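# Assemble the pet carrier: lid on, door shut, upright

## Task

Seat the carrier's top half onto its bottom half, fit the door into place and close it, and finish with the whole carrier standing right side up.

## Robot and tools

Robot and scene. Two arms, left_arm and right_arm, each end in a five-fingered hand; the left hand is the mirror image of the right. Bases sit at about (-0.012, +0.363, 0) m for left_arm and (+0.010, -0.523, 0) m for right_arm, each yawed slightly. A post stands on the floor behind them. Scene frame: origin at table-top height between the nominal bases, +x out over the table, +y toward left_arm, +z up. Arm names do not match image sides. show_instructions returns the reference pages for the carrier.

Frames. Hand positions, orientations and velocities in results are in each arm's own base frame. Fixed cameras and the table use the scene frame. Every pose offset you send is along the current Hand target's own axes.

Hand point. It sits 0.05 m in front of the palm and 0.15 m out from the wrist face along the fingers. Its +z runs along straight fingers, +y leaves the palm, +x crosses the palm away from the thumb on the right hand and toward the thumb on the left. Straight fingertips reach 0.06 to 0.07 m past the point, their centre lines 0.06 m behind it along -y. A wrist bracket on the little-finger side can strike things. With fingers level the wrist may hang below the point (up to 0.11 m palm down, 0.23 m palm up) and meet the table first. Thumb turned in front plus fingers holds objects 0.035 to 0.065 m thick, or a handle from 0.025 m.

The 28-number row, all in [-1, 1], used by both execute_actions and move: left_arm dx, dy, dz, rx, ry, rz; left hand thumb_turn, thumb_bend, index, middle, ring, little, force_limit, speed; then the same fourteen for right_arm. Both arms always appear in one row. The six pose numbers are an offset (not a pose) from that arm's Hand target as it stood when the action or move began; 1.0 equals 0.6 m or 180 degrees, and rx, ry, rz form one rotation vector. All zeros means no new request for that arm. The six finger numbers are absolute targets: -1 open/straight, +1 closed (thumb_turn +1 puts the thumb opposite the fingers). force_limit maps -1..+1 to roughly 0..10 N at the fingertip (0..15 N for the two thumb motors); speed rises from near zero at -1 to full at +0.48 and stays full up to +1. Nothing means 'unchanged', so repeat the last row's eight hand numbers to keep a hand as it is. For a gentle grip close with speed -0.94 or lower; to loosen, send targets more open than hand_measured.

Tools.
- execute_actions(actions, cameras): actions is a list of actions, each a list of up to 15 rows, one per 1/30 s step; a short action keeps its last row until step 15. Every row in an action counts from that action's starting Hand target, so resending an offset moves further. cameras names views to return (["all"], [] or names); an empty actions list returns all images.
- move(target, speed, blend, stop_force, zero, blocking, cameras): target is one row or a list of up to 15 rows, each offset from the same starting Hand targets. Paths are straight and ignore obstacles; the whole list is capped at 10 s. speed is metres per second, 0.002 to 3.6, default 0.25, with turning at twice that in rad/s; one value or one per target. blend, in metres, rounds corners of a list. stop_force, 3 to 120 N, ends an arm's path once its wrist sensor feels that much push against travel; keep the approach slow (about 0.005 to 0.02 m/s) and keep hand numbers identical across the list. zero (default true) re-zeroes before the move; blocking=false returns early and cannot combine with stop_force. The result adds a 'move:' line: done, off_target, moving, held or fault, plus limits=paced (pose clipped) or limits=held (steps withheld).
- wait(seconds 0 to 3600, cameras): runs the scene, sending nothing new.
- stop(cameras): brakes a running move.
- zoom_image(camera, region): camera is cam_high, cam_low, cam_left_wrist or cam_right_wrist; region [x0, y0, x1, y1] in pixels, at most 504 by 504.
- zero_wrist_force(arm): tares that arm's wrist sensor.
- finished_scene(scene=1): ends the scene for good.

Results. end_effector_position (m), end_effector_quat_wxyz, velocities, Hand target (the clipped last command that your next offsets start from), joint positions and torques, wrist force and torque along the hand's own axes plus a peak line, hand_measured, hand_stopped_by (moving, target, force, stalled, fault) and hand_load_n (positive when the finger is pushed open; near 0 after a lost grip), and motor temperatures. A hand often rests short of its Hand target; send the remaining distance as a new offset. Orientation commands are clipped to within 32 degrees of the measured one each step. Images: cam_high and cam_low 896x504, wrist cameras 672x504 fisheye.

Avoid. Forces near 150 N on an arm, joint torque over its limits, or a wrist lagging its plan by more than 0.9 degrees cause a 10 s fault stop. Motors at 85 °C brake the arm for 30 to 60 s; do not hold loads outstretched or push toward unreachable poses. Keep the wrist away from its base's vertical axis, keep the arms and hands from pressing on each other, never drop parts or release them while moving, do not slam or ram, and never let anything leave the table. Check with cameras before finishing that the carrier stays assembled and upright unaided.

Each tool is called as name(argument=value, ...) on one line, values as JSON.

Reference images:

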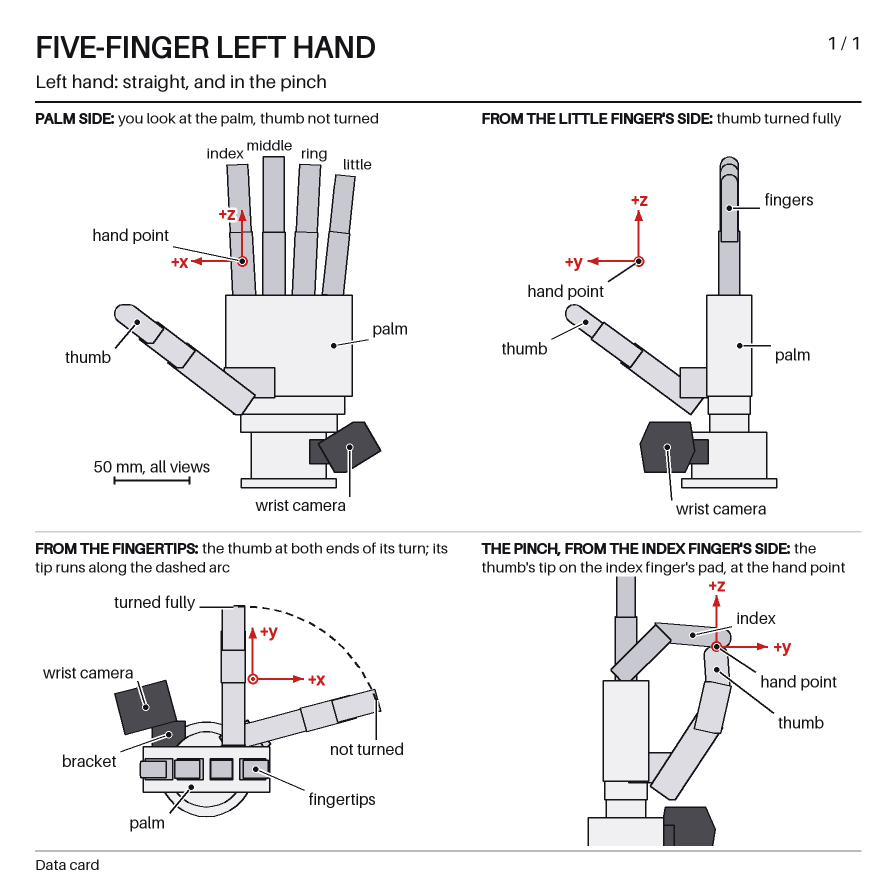

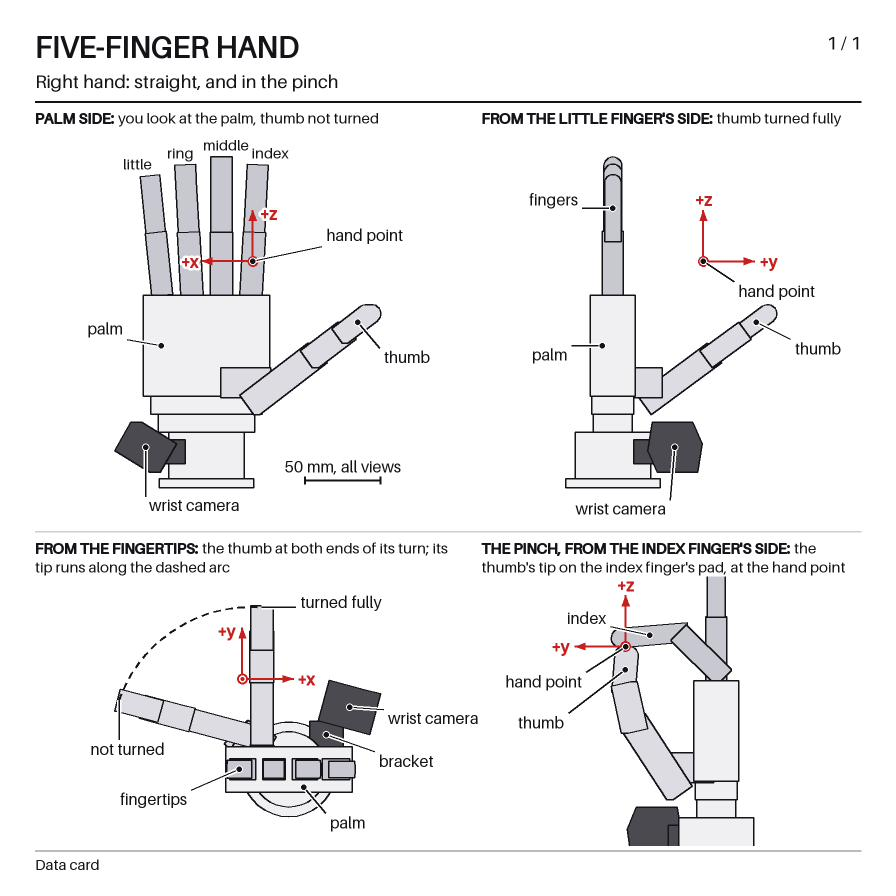

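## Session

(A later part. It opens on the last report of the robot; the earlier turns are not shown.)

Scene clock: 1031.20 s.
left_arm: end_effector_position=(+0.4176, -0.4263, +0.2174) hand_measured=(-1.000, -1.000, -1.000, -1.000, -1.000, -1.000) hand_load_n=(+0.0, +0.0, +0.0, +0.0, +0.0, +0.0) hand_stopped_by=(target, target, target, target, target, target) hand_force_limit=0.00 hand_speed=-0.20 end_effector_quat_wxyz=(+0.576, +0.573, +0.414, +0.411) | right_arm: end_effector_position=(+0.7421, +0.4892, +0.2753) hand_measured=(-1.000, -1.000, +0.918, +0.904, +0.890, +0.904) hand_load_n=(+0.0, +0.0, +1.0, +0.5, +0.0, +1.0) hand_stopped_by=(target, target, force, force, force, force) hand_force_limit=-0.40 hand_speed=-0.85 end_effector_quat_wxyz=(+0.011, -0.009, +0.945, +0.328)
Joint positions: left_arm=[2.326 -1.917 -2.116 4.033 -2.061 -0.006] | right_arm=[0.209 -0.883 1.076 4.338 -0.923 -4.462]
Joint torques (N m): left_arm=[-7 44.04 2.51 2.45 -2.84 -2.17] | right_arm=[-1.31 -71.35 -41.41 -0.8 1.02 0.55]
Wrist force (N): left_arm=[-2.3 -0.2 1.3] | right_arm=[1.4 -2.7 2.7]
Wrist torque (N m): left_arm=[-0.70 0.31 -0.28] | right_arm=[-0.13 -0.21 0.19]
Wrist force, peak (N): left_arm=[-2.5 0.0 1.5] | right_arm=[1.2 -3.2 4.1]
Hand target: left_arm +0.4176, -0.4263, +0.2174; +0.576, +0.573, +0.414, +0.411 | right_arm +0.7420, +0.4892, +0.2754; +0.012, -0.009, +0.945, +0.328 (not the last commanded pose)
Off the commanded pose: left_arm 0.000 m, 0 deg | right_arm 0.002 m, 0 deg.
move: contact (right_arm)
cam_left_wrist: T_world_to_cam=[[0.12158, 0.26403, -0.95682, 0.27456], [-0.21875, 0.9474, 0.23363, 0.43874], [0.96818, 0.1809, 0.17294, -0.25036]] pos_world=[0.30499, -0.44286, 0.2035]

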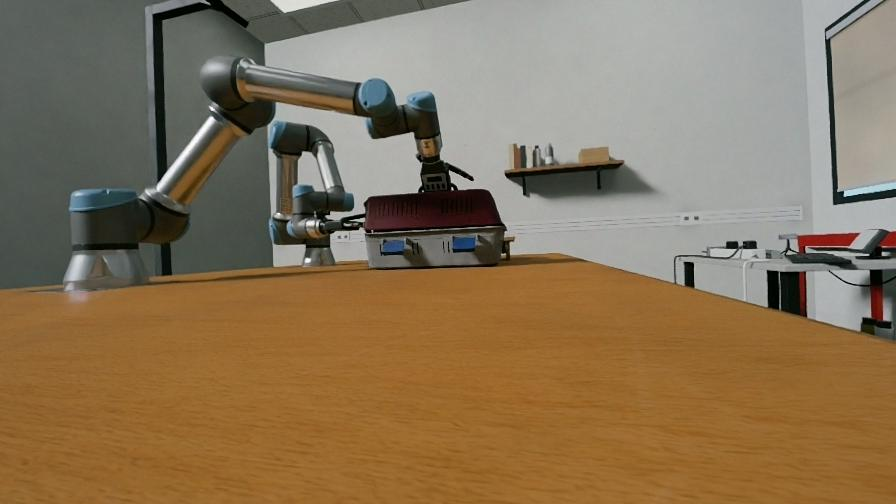

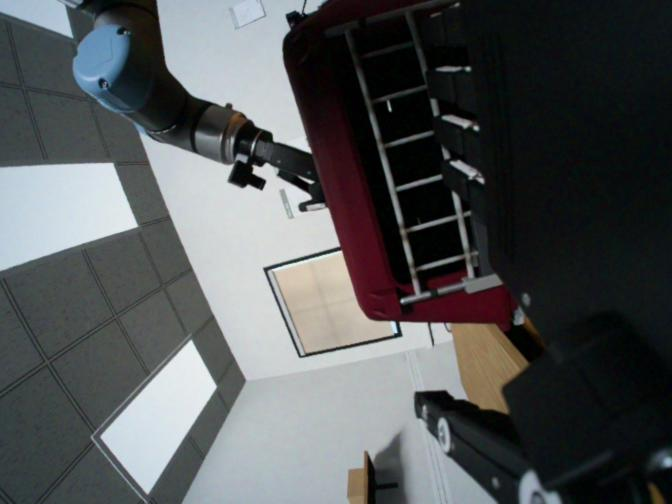

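move(target=[0,0,0,0,0,0,-1,-1,-1,-1,-1,-1,0,-0.2, 0,0.0062,-0.0079,0,0,0,-1,-1,1,1,1,1,-0.4,-0.85], speed=0.02)

move(target=[0.0009,0,0.0027,0,0,0,-1,-1,-1,-1,-1,-1,0,-0.2, 0,0,0,0,0,0,-1,-1,1,1,1,1,-0.4,-0.85], speed=0.01, stop_force=5, cameras=["cam_low","cam_left_wrist"])

zoom_image(camera="cam_low", region=[350, 190, 390, 240])

zoom_image(camera="cam_left_wrist", region=[270, 10, 370, 90])

zoom_image(camera="cam_left_wrist", region=[350, 260, 450, 340])

Scene clock: 1047.93 s.
left_arm: end_effector_position=(+0.4176, -0.4263, +0.2174) hand_measured=(-1.000, -1.000, -1.000, -1.000, -1.000, -1.000) hand_load_n=(+0.0, +0.0, +0.0, +0.0, +0.0, +0.0) hand_stopped_by=(target, target, target, target, target, target) hand_force_limit=0.00 hand_speed=-0.20 end_effector_quat_wxyz=(+0.576, +0.573, +0.414, +0.411) | right_arm: end_effector_position=(+0.7419, +0.4892, +0.2816) hand_measured=(-1.000, -1.000, +0.918, +0.904, +0.890, +0.904) hand_load_n=(+0.0, +0.0, +2.0, +0.5, +0.0, +1.0) hand_stopped_by=(target, target, force, force, force, force) hand_force_limit=-0.40 hand_speed=-0.85 end_effector_quat_wxyz=(+0.012, -0.009, +0.944, +0.328)
Joint positions: left_arm=[2.326 -1.917 -2.116 4.033 -2.061 -0.006] | right_arm=[0.209 -0.886 1.066 4.351 -0.923 -4.462]
Joint torques (N m): left_arm=[-8.25 43.95 3.71 2.21 -2.72 -2.45] | right_arm=[2.04 -62.82 -17.22 -5.42 0.91 1.61]
Wrist force (N): left_arm=[-2.3 -0.2 1.5] | right_arm=[0.9 -3.0 3.9]
Wrist torque (N m): left_arm=[-0.70 0.32 -0.28] | right_arm=[-0.24 -0.19 -0.04]
Wrist force, peak (N): left_arm=[-2.5 0.0 1.6] | right_arm=[1.2 -3.0 4.2]
Hand target: left_arm +0.4176, -0.4263, +0.2174; +0.576, +0.573, +0.414, +0.411 | right_arm +0.7419, +0.4892, +0.2814; +0.012, -0.009, +0.945, +0.328
Off the commanded pose: left_arm 0.000 m, 0 deg | right_arm 0.000 m, 0 deg.
move: done

Scene clock: 1049.00 s.
left_arm: end_effector_position=(+0.4193, -0.4263, +0.2174) hand_measured=(-1.000, -1.000, -1.000, -1.000, -1.000, -1.000) hand_load_n=(+0.0, +0.0, +0.0, +0.0, +0.0, +0.0) hand_stopped_by=(target, target, target, target, target, target) hand_force_limit=0.00 hand_speed=-0.20 end_effector_quat_wxyz=(+0.576, +0.573, +0.414, +0.411) | right_arm: end_effector_position=(+0.7419, +0.4892, +0.2814) hand_measured=(-1.000, -1.000, +0.918, +0.904, +0.890, +0.904) hand_load_n=(+0.0, +0.0, +2.0, +0.5, +0.0, +1.0) hand_stopped_by=(target, target, force, force, force, force) hand_force_limit=-0.40 hand_speed=-0.85 end_effector_quat_wxyz=(+0.012, -0.009, +0.945, +0.328)
Joint positions: left_arm=[2.329 -1.918 -2.114 4.032 -2.058 -0.006] | right_arm=[0.209 -0.886 1.066 4.351 -0.923 -4.462]
Joint torques (N m): left_arm=[-4.16 14.39 15.88 0.4 -0.29 -2.27] | right_arm=[4.62 -25.32 -6.38 -5.56 0.69 1.67]
Wrist force (N): left_arm=[-2.3 -0.2 1.3] | right_arm=[1.3 -2.8 3.8]
Wrist torque (N m): left_arm=[-0.70 0.31 -0.28] | right_arm=[-0.18 -0.25 0.01]
Wrist force, peak (N): left_arm=[-2.2 -0.1 1.8] | right_arm=[1.4 -2.9 4.4]
Hand target: left_arm +0.4193, -0.4263, +0.2174; +0.576, +0.573, +0.414, +0.411 | right_arm +0.7419, +0.4892, +0.2814; +0.012, -0.009, +0.945, +0.328
Off the commanded pose: left_arm 0.000 m, 0 deg | right_arm 0.000 m, 0 deg.
move: done
cam_left_wrist: T_world_to_cam=[[0.12158, 0.26403, -0.95682, 0.27434], [-0.21875, 0.9474, 0.23363, 0.43913], [0.96818, 0.1809, 0.17294, -0.2521]] pos_world=[0.30678, -0.44286, 0.2035]

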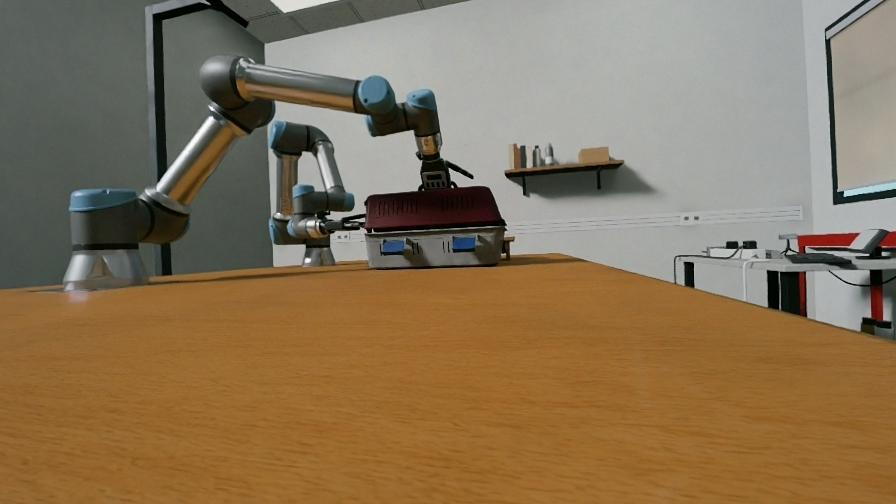

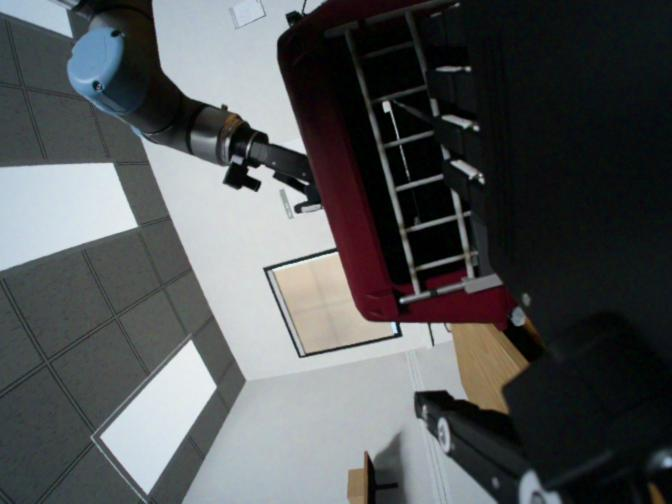

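Scaled by 10.080 from the camera's image (finer frame: 1280x720).

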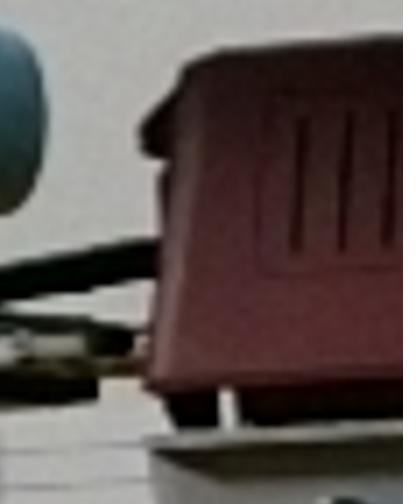

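Scaled by 5.040 from the camera's image (finer frame: 960x720).

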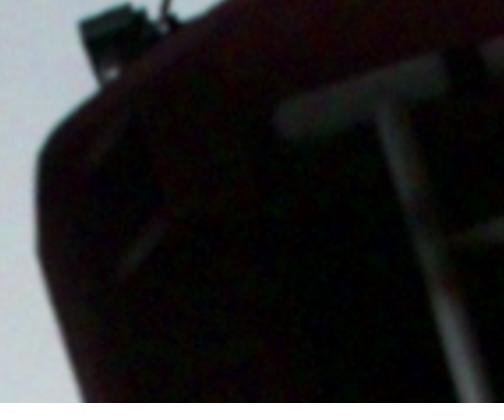

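Scaled by 5.040 from the camera's image (finer frame: 960x720).

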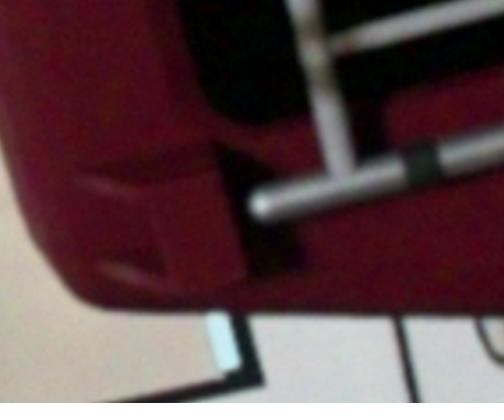

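move(target=[0,0,0,0,0,0,-1,-1,-1,-1,-1,-1,0,-0.2, 0,-0.01334,0.01707,0,0,0,-1,-1,1,1,1,1,-0.4,-0.85], speed=0.008, stop_force=3, cameras=["cam_low","cam_left_wrist"])

zoom_image(camera="cam_low", region=[350, 190, 390, 240])

zoom_image(camera="cam_left_wrist", region=[270, 10, 370, 90])

zoom_image(camera="cam_left_wrist", region=[350, 260, 450, 340])

Scene clock: 1055.77 s.
left_arm: end_effector_position=(+0.4193, -0.4263, +0.2174) hand_measured=(-1.000, -1.000, -1.000, -1.000, -1.000, -1.000) hand_load_n=(+0.0, +0.0, +0.0, +0.0, +0.0, +0.0) hand_stopped_by=(target, target, target, target, target, target) hand_force_limit=0.00 hand_speed=-0.20 end_effector_quat_wxyz=(+0.576, +0.573, +0.414, +0.411) | right_arm: end_effector_position=(+0.7422, +0.4893, +0.2707) hand_measured=(-1.000, -1.000, +0.918, +0.904, +0.890, +0.904) hand_load_n=(+0.0, +0.0, +1.0, +0.0, +0.0, +1.0) hand_stopped_by=(target, target, force, force, force, force) hand_force_limit=-0.40 hand_speed=-0.85 end_effector_quat_wxyz=(+0.012, -0.009, +0.945, +0.328)
Joint positions: left_arm=[2.329 -1.918 -2.114 4.032 -2.058 -0.006] | right_arm=[0.209 -0.88 1.084 4.327 -0.923 -4.462]
Joint torques (N m): left_arm=[-7.6 22.47 5.23 2.2 -3 -1.94] | right_arm=[3.34 -75.06 -41.27 -1.34 -0.82 0.22]
Wrist force (N): left_arm=[-2.2 -0.2 1.6] | right_arm=[1.1 -2.5 3.6]
Wrist torque (N m): left_arm=[-0.70 0.31 -0.28] | right_arm=[-0.16 -0.19 0.14]
Wrist force, peak (N): left_arm=[-2.5 -0.1 1.5] | right_arm=[1.5 -3.1 4.2]
Hand target: left_arm +0.4193, -0.4263, +0.2174; +0.576, +0.573, +0.414, +0.411 | right_arm +0.7422, +0.4893, +0.2707; +0.012, -0.009, +0.945, +0.328 (not the last commanded pose)
Off the commanded pose: left_arm 0.000 m, 0 deg | right_arm 0.002 m, 0 deg.
move: contact (right_arm)
cam_left_wrist: T_world_to_cam=[[0.12158, 0.26403, -0.95682, 0.27436], [-0.21875, 0.9474, 0.23363, 0.43911], [0.96818, 0.1809, 0.17294, -0.25201]] pos_world=[0.30668, -0.44286, 0.2035]

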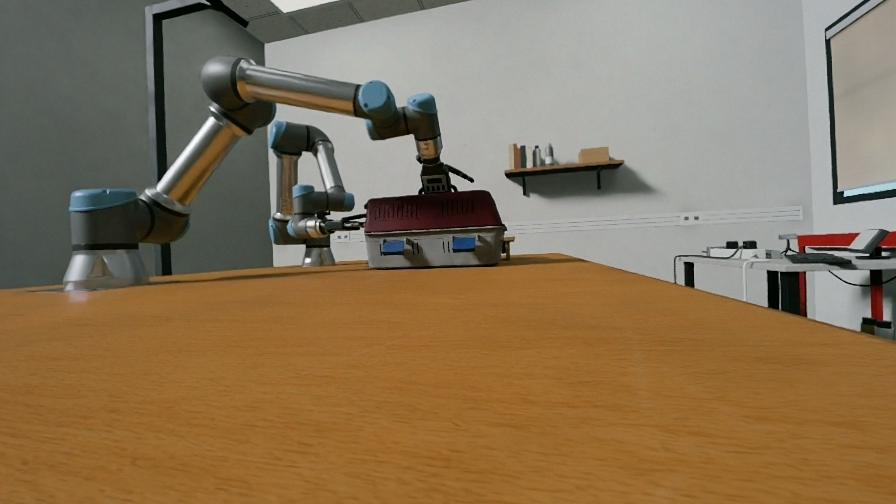

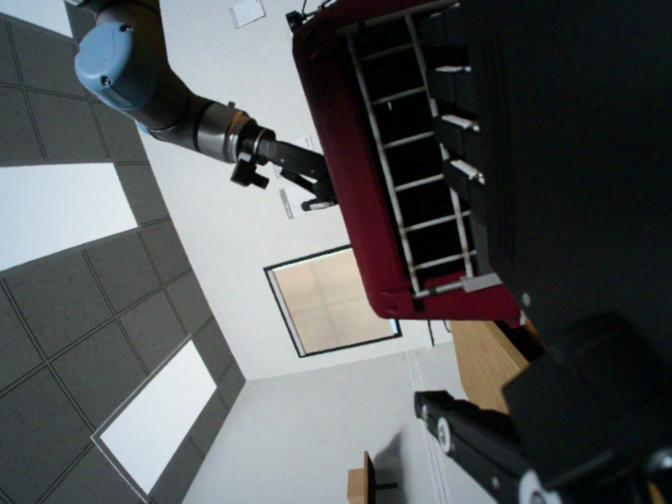

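Scaled by 10.080 from the camera's image (finer frame: 1280x720).

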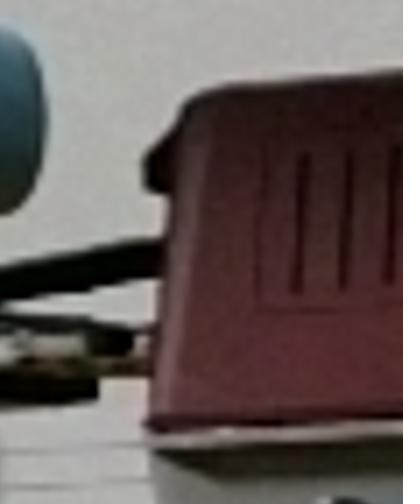

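Scaled by 5.040 from the camera's image (finer frame: 960x720).

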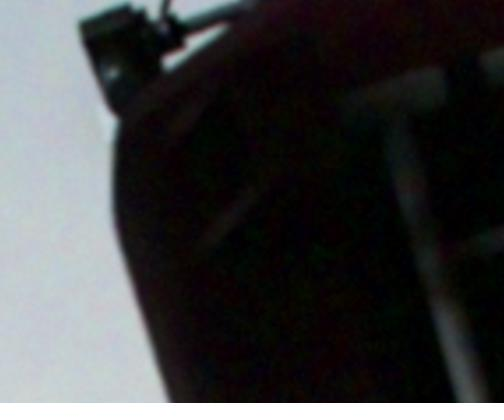

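Scaled by 5.040 from the camera's image (finer frame: 960x720).

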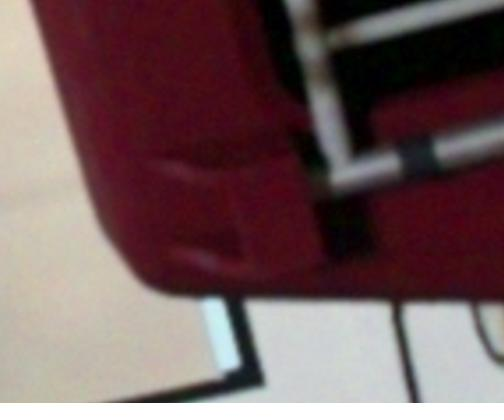

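move(target=[0,0,0,0,0,0,-1,-1,-1,-1,-1,-1,0,-0.2, 0,-0.00616,0.00788,0,0,0,-1,-1,1,1,1,1,-0.4,-0.85], speed=0.006, stop_force=6, cameras=["cam_low","cam_left_wrist","cam_high"])

zoom_image(camera="cam_low", region=[350, 190, 390, 240])

zoom_image(camera="cam_low", region=[480, 200, 520, 240])

zoom_image(camera="cam_left_wrist", region=[350, 260, 450, 340])

zoom_image(camera="cam_high", region=[260, 250, 380, 370])

zoom_image(camera="cam_high", region=[420, 180, 510, 270])

Scene clock: 1065.37 s.
left_arm: end_effector_position=(+0.4193, -0.4263, +0.2174) hand_measured=(-1.000, -1.000, -1.000, -1.000, -1.000, -1.000) hand_load_n=(+0.0, +0.0, +0.0, +0.0, +0.0, +0.0) hand_stopped_by=(target, target, target, target, target, target) hand_force_limit=0.00 hand_speed=-0.20 end_effector_quat_wxyz=(+0.576, +0.573, +0.414, +0.411) | right_arm: end_effector_position=(+0.7423, +0.4893, +0.2646) hand_measured=(-1.000, -1.000, +0.918, +0.904, +0.890, +0.904) hand_load_n=(+0.0, +0.0, +1.0, +0.0, +0.0, +0.5) hand_stopped_by=(target, target, force, force, force, force) hand_force_limit=-0.40 hand_speed=-0.85 end_effector_quat_wxyz=(+0.012, -0.009, +0.945, +0.328)
Joint positions: left_arm=[2.329 -1.918 -2.114 4.032 -2.058 -0.006] | right_arm=[0.209 -0.876 1.093 4.314 -0.923 -4.462]
Joint torques (N m): left_arm=[-7.1 27.53 5.25 2 -2.91 -2.13] | right_arm=[1.73 -32.22 -22.45 -0.16 -0.81 -0.8]
Wrist force (N): left_arm=[-2.2 -0.1 1.5] | right_arm=[1.7 2.9 1.2]
Wrist torque (N m): left_arm=[-0.69 0.30 -0.28] | right_arm=[0.24 -0.18 0.15]
Wrist force, peak (N): left_arm=[-2.4 -0.1 1.7] | right_arm=[1.5 -2.9 4.0]
Hand target: left_arm +0.4193, -0.4263, +0.2174; +0.576, +0.573, +0.414, +0.411 | right_arm +0.7423, +0.4893, +0.2647; +0.012, -0.009, +0.945, +0.328
Off the commanded pose: left_arm 0.000 m, 0 deg | right_arm 0.000 m, 0 deg.
move: done
cam_left_wrist: T_world_to_cam=[[0.12158, 0.26403, -0.95682, 0.27436], [-0.21875, 0.9474, 0.23363, 0.43911], [0.96818, 0.1809, 0.17294, -0.25201]] pos_world=[0.30668, -0.44286, 0.2035]
Images, in order (width x height): cam_high 896x504, cam_low 896x504, cam_left_wrist 672x504.

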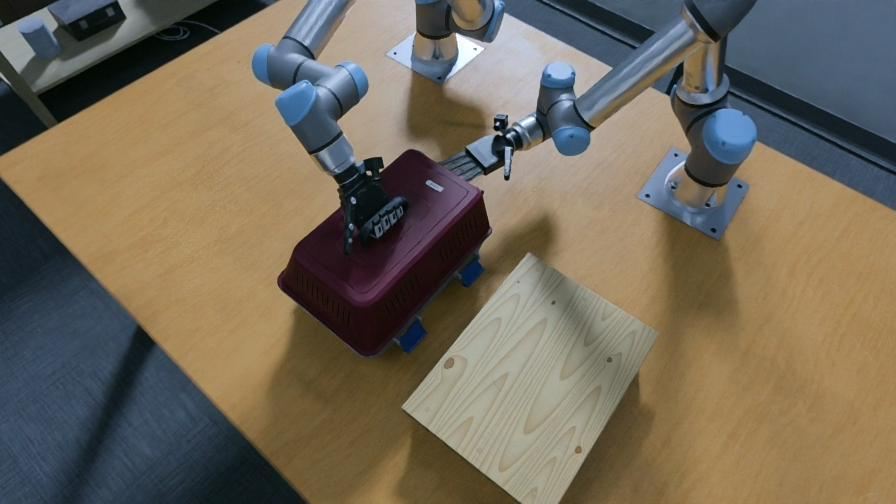

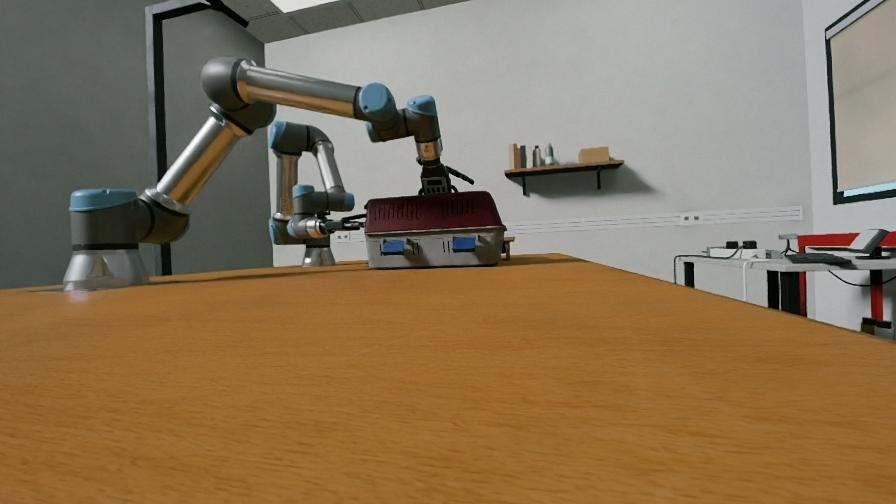

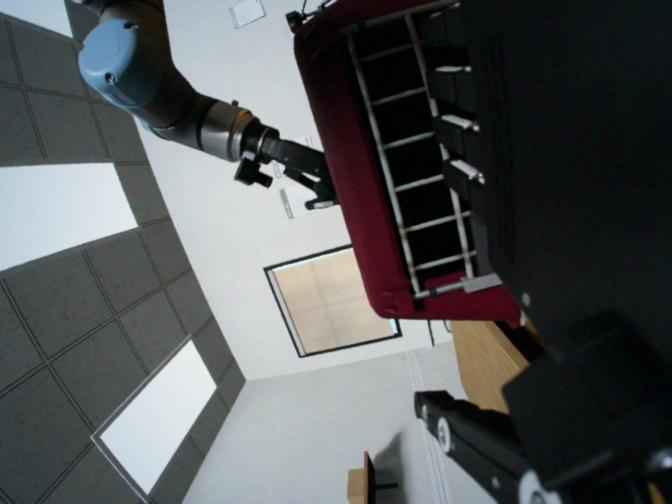

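Scaled by 10.080 from the camera's image (finer frame: 1280x720).

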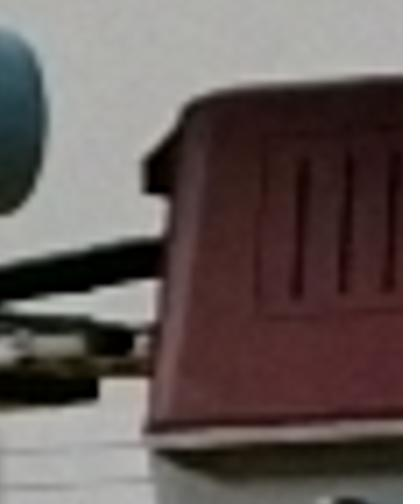

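Scaled by 12.600 from the camera's image (finer frame: 1280x720).

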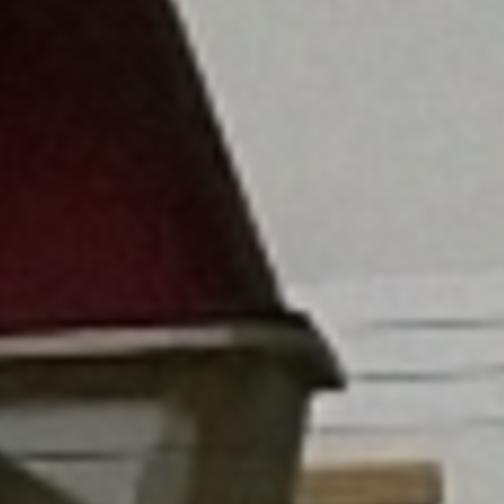

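Scaled by 5.040 from the camera's image (finer frame: 960x720).

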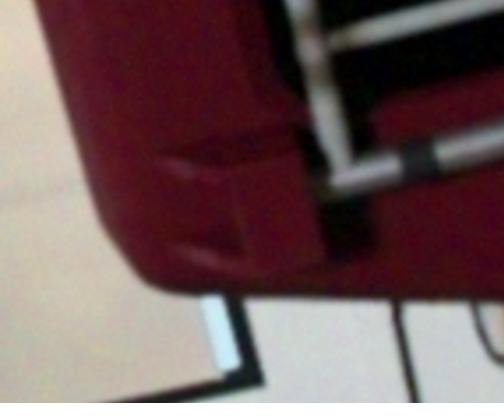

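Scaled by 4.200 from the camera's image (finer frame: 1280x720).

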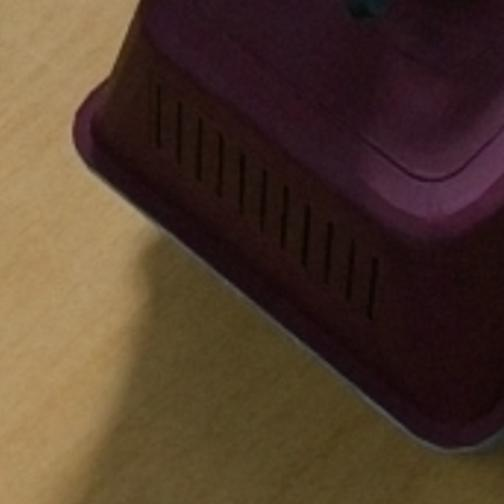

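Scaled by 5.600 from the camera's image (finer frame: 1280x720).

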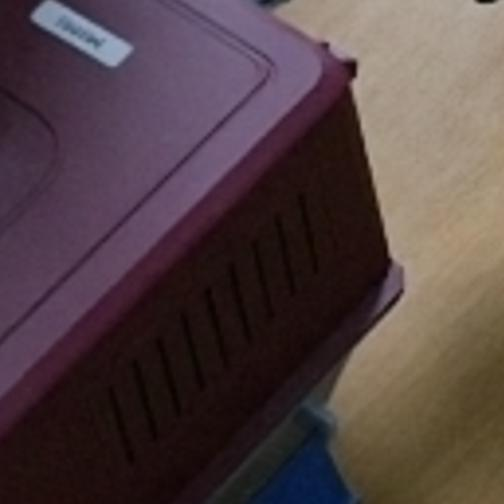

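move(target=[0,0,-0.10,0,0,0,-1,-1,-1,-1,-1,-1,0,-0.2, 0,0,0,0,0,0,-1,-1,1,1,1,1,-0.4,-0.85], speed=0.03, cameras=["cam_low","cam_left_wrist","cam_high"])

zoom_image(camera="cam_low", region=[350, 190, 390, 240])

zoom_image(camera="cam_left_wrist", region=[270, 0, 540, 350])

Scene clock: 1073.13 s.
left_arm: end_effector_position=(+0.3623, -0.4070, +0.2175) hand_measured=(-1.000, -1.000, -1.000, -1.000, -1.000, -1.000) hand_load_n=(+0.0, +0.0, +0.0, +0.0, +0.0, +0.0) hand_stopped_by=(target, target, target, target, target, target) hand_force_limit=0.00 hand_speed=-0.20 end_effector_quat_wxyz=(+0.576, +0.573, +0.414, +0.411) | right_arm: end_effector_position=(+0.7423, +0.4893, +0.2647) hand_measured=(-1.000, -1.000, +0.918, +0.904, +0.890, +0.904) hand_load_n=(+0.0, +0.0, +1.0, +0.0, +0.0, +0.5) hand_stopped_by=(target, target, force, force, force, force) hand_force_limit=-0.40 hand_speed=-0.85 end_effector_quat_wxyz=(+0.012, -0.009, +0.945, +0.328)
Joint positions: left_arm=[2.247 -1.846 -2.225 4.071 -2.14 -0.006] | right_arm=[0.209 -0.876 1.093 4.314 -0.923 -4.462]
Joint torques (N m): left_arm=[6.92 12.04 17.92 0.6 2.52 -2.08] | right_arm=[-3.95 -68.34 -36.61 -0.18 -0.45 -1.48]
Wrist force (N): left_arm=[-1.7 -0.2 1.6] | right_arm=[1.2 3.4 0.8]
Wrist torque (N m): left_arm=[-0.70 0.26 -0.23] | right_arm=[0.29 -0.16 0.14]
Wrist force, peak (N): left_arm=[-2.4 0.1 1.9] | right_arm=[1.6 3.6 0.8]
Hand target: left_arm +0.3624, -0.4071, +0.2174; +0.576, +0.573, +0.414, +0.411 | right_arm +0.7423, +0.4893, +0.2647; +0.012, -0.009, +0.945, +0.328
Off the commanded pose: left_arm 0.000 m, 0 deg | right_arm 0.000 m, 0 deg.
move: done
cam_left_wrist: T_world_to_cam=[[0.12165, 0.26389, -0.95685, 0.2762], [-0.21905, 0.94738, 0.23343, 0.40846], [0.9681, 0.1812, 0.17305, -0.2003]] pos_world=[0.24978, -0.42356, 0.2036]
Images, in order (width x height): cam_high 896x504, cam_low 896x504, cam_left_wrist 672x504.

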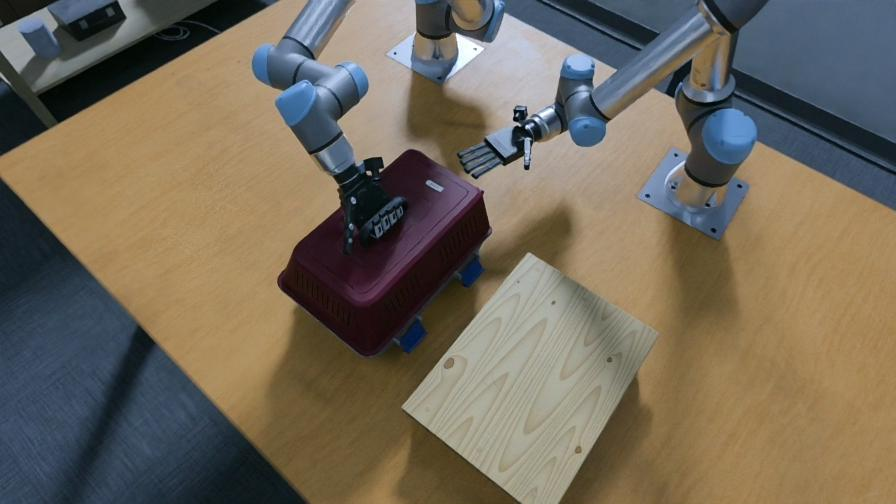

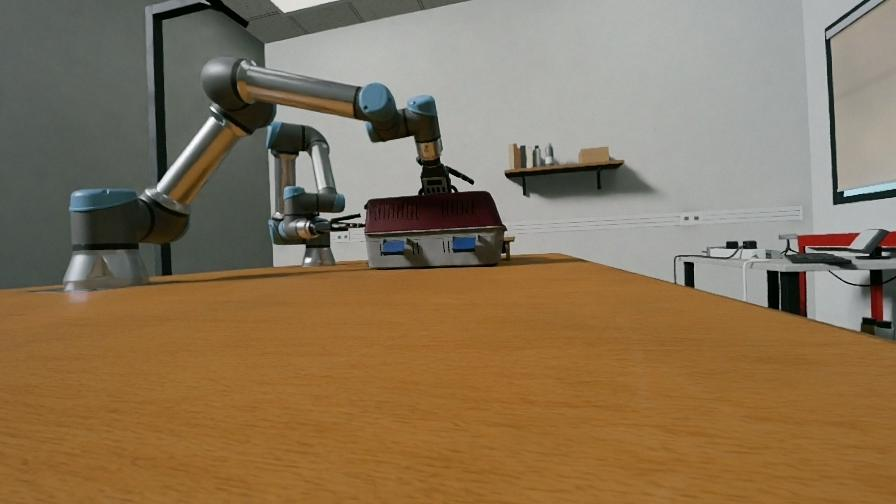

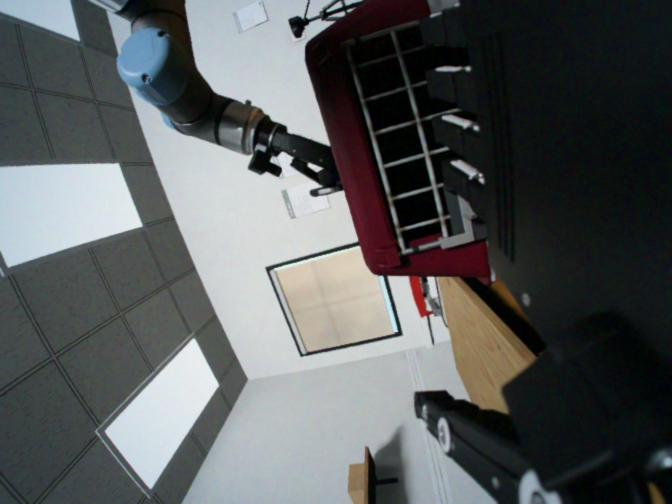

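Scaled by 10.080 from the camera's image (finer frame: 1280x720).

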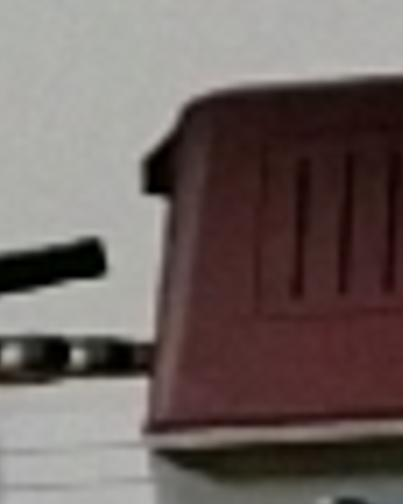

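Scaled by 1.440 from the camera's image (finer frame: 960x720).

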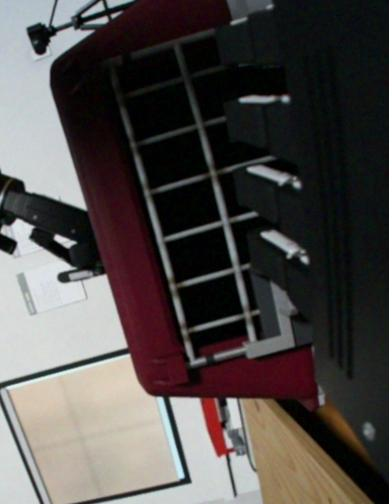

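move(target=[-0.069,-0.112,0.02,0.2216,0,0,-1,-1,-1,-1,-1,-1,0,-0.2, 0,0,0,0,0,0,-1,-1,1,1,1,1,-0.4,-0.85], speed=0.08, cameras=["cam_low","cam_left_wrist"])

zoom_image(camera="cam_left_wrist", region=[80, 60, 480, 460])

Scene clock: 1082.03 s.
left_arm: end_effector_position=(+0.3605, -0.4506, +0.1504) hand_measured=(-1.000, -1.000, -1.000, -1.000, -1.000, -1.000) hand_load_n=(+0.0, +0.0, +0.0, +0.0, +0.0, +0.0) hand_stopped_by=(target, target, target, target, target, target) hand_force_limit=0.00 hand_speed=-0.20 end_effector_quat_wxyz=(+0.346, +0.735, +0.529, +0.245) | right_arm: end_effector_position=(+0.7423, +0.4893, +0.2647) hand_measured=(-1.000, -1.000, +0.918, +0.904, +0.890, +0.904) hand_load_n=(+0.0, +0.0, +1.0, +0.0, +0.0, +0.5) hand_stopped_by=(target, target, force, force, force, force) hand_force_limit=-0.40 hand_speed=-0.85 end_effector_quat_wxyz=(+0.012, -0.009, +0.945, +0.328)
Joint positions: left_arm=[2.204 -1.942 -1.807 2.955 -2.023 -0.427] | right_arm=[0.209 -0.876 1.093 4.314 -0.923 -4.462]
Joint torques (N m): left_arm=[-6.77 48.06 6.07 -1.79 -4.01 1.96] | right_arm=[-3.92 -68.94 -36.6 -0.1 0.1 -1.56]
Wrist force (N): left_arm=[-1.4 0.1 0.0] | right_arm=[1.2 3.4 0.7]
Wrist torque (N m): left_arm=[-0.35 0.15 -0.09] | right_arm=[0.29 -0.15 0.14]
Wrist force, peak (N): left_arm=[-2.0 0.0 1.8] | right_arm=[1.3 3.5 1.1]
Hand target: left_arm +0.3604, -0.4506, +0.1505; +0.346, +0.735, +0.529, +0.245 | right_arm +0.7423, +0.4893, +0.2647; +0.012, -0.009, +0.945, +0.328
Off the commanded pose: left_arm 0.000 m, 0 deg | right_arm 0.000 m, 0 deg.
move: done
cam_left_wrist: T_world_to_cam=[[-0.46512, 0.46331, -0.75433, 0.49463], [0.03932, 0.86208, 0.50525, 0.29259], [0.88438, 0.20534, -0.41918, -0.04888]] pos_world=[0.26179, -0.47136, 0.20479]

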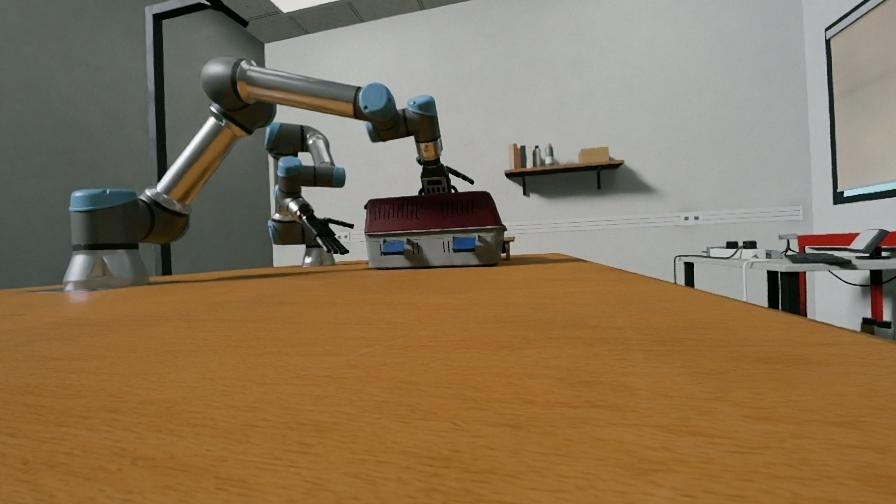

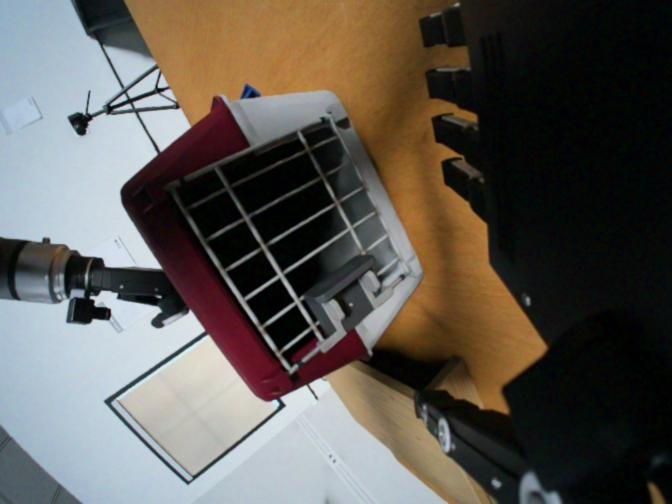

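Scaled by 1.260 from the camera's image (finer frame: 960x720).

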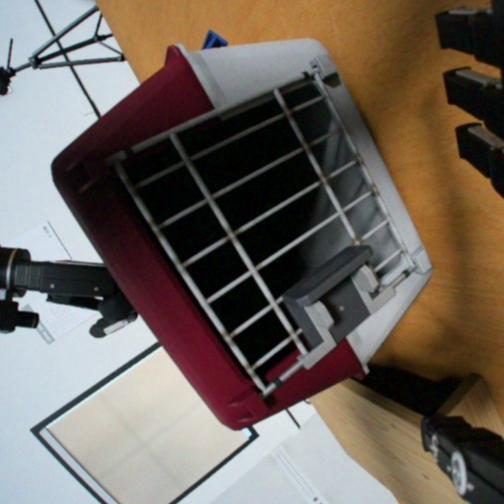

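zoom_image(camera="cam_left_wrist", region=[110, 80, 270, 220])

zoom_image(camera="cam_left_wrist", region=[240, 260, 440, 420])

zoom_image(camera="cam_low", region=[350, 180, 520, 275])

Scaled by 3.150 from the camera's image (finer frame: 960x720).

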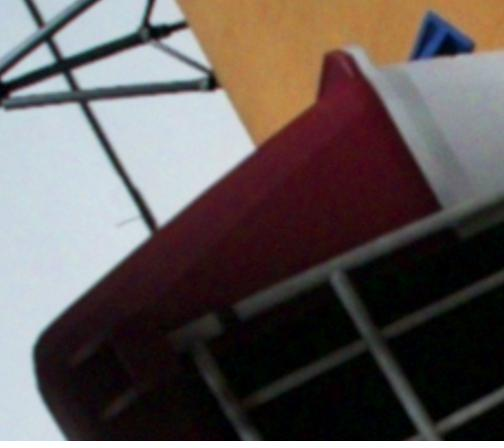

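Scaled by 2.520 from the camera's image (finer frame: 960x720).

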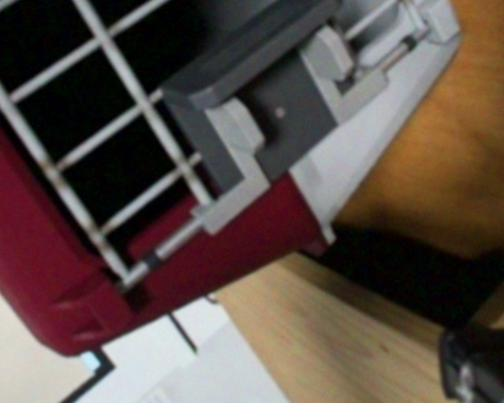

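Scaled by 2.965 from the camera's image (finer frame: 1280x720).

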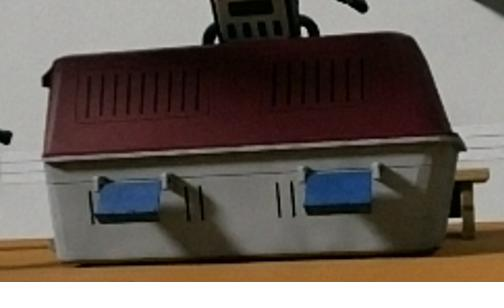

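execute_actions(actions=[], cameras=["cam_low","cam_high","cam_right_wrist"])

zoom_image(camera="cam_high", region=[320, 140, 430, 260])

zoom_image(camera="cam_low", region=[400, 140, 480, 210])

zoom_image(camera="cam_right_wrist", region=[180, 0, 520, 504])

Scene clock: 1123.90 s.
left_arm: end_effector_position=(+0.3604, -0.4506, +0.1505) hand_measured=(-1.000, -1.000, -1.000, -1.000, -1.000, -1.000) hand_load_n=(+0.0, +0.0, +0.0, +0.0, +0.0, +0.0) hand_stopped_by=(target, target, target, target, target, target) hand_force_limit=0.00 hand_speed=-0.20 end_effector_quat_wxyz=(+0.346, +0.735, +0.529, +0.245) | right_arm: end_effector_position=(+0.7423, +0.4893, +0.2647) hand_measured=(-1.000, -1.000, +0.918, +0.904, +0.890, +0.904) hand_load_n=(+0.0, +0.0, +1.0, +0.0, +0.0, +0.5) hand_stopped_by=(target, target, force, force, force, force) hand_force_limit=-0.40 hand_speed=-0.85 end_effector_quat_wxyz=(+0.012, -0.009, +0.945, +0.328)
Joint positions: left_arm=[2.204 -1.942 -1.807 2.955 -2.023 -0.427] | right_arm=[0.209 -0.876 1.093 4.314 -0.923 -4.462]
Joint velocities: within noise
Joint torques (N m): left_arm=[-6.93 48.01 5.27 -2.34 -3.76 1.62] | right_arm=[-3.89 -68.49 -36.28 -0.15 0.26 -1.5]
Motor temperatures (°C): left_arm=[32 28 33 38 31 36] | right_arm=[25 36 36 32 37 48]
Wrist force (N): left_arm=[-1.5 0.1 0.0] | right_arm=[1.4 3.2 1.0]
Wrist torque (N m): left_arm=[-0.36 0.17 -0.09] | right_arm=[0.28 -0.16 0.15]
Wrist force, peak (N): left_arm=[-1.7 0.2 0.1] | right_arm=[1.6 3.4 1.2]
Hand target: left_arm +0.3604, -0.4506, +0.1505; +0.346, +0.735, +0.529, +0.245 | right_arm +0.7423, +0.4893, +0.2647; +0.012, -0.009, +0.945, +0.328
Off the commanded pose: left_arm 0.000 m, 0 deg | right_arm 0.000 m, 0 deg.
camera_calibration:
cam_right_wrist: T_world_to_cam=[[-0.32845, 0.75157, 0.57208, -0.27655], [0.81105, -0.086, 0.57863, -0.70665], [0.48407, 0.65403, -0.58131, -0.41142]] pos_world=[0.68145, 0.41616, 0.32793]
Images, in order (width x height): cam_high 896x504, cam_low 896x504, cam_right_wrist 672x504.

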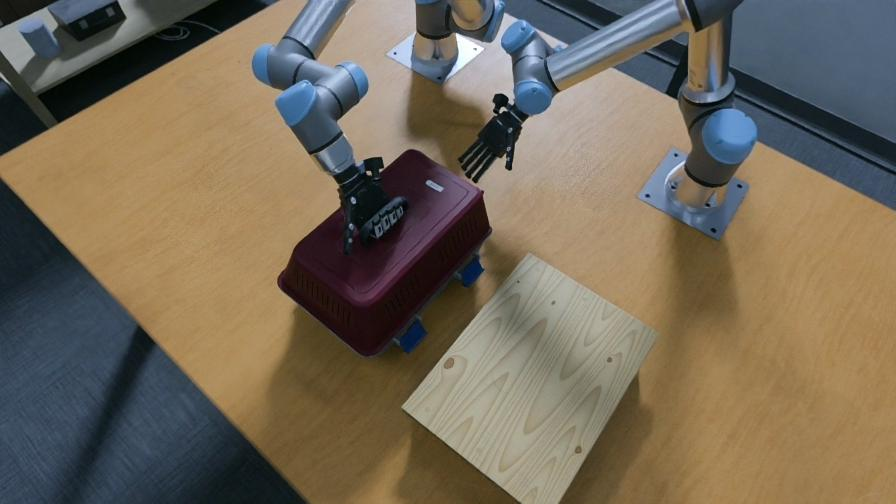

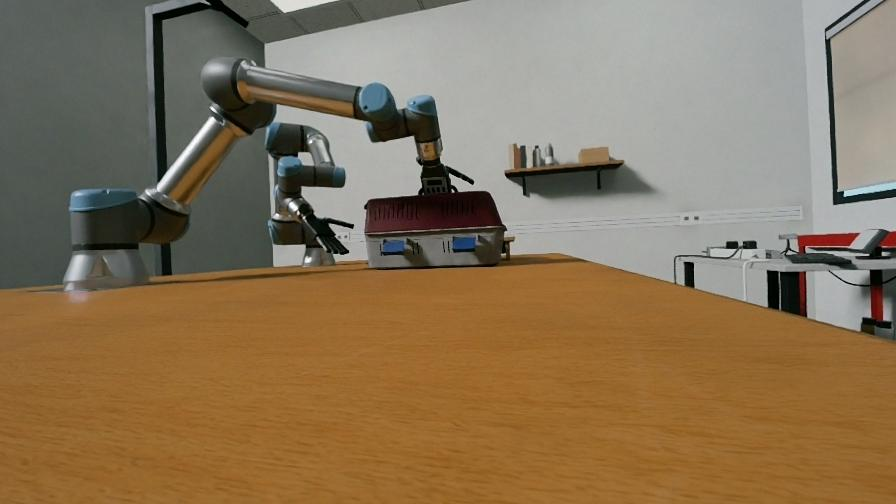

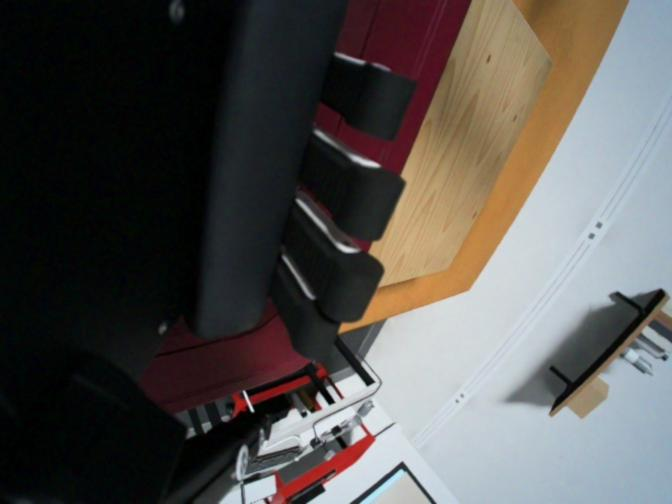

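Scaled by 4.200 from the camera's image (finer frame: 1280x720).

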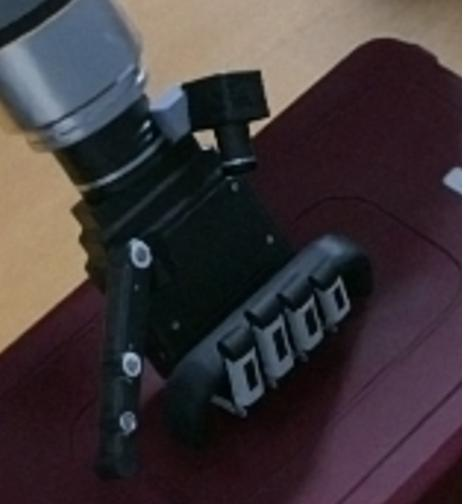

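Scaled by 6.300 from the camera's image (finer frame: 1280x720).

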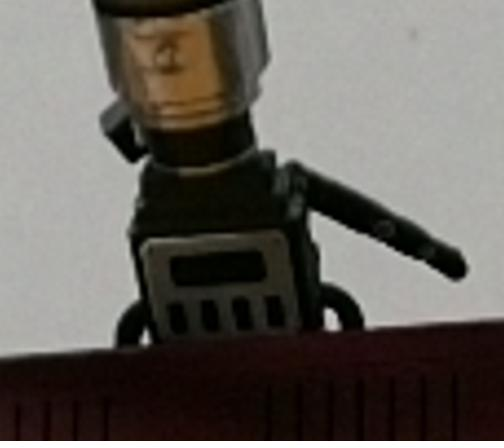

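Scaled by 1.000.

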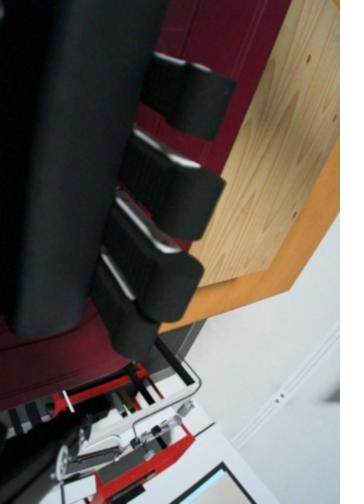

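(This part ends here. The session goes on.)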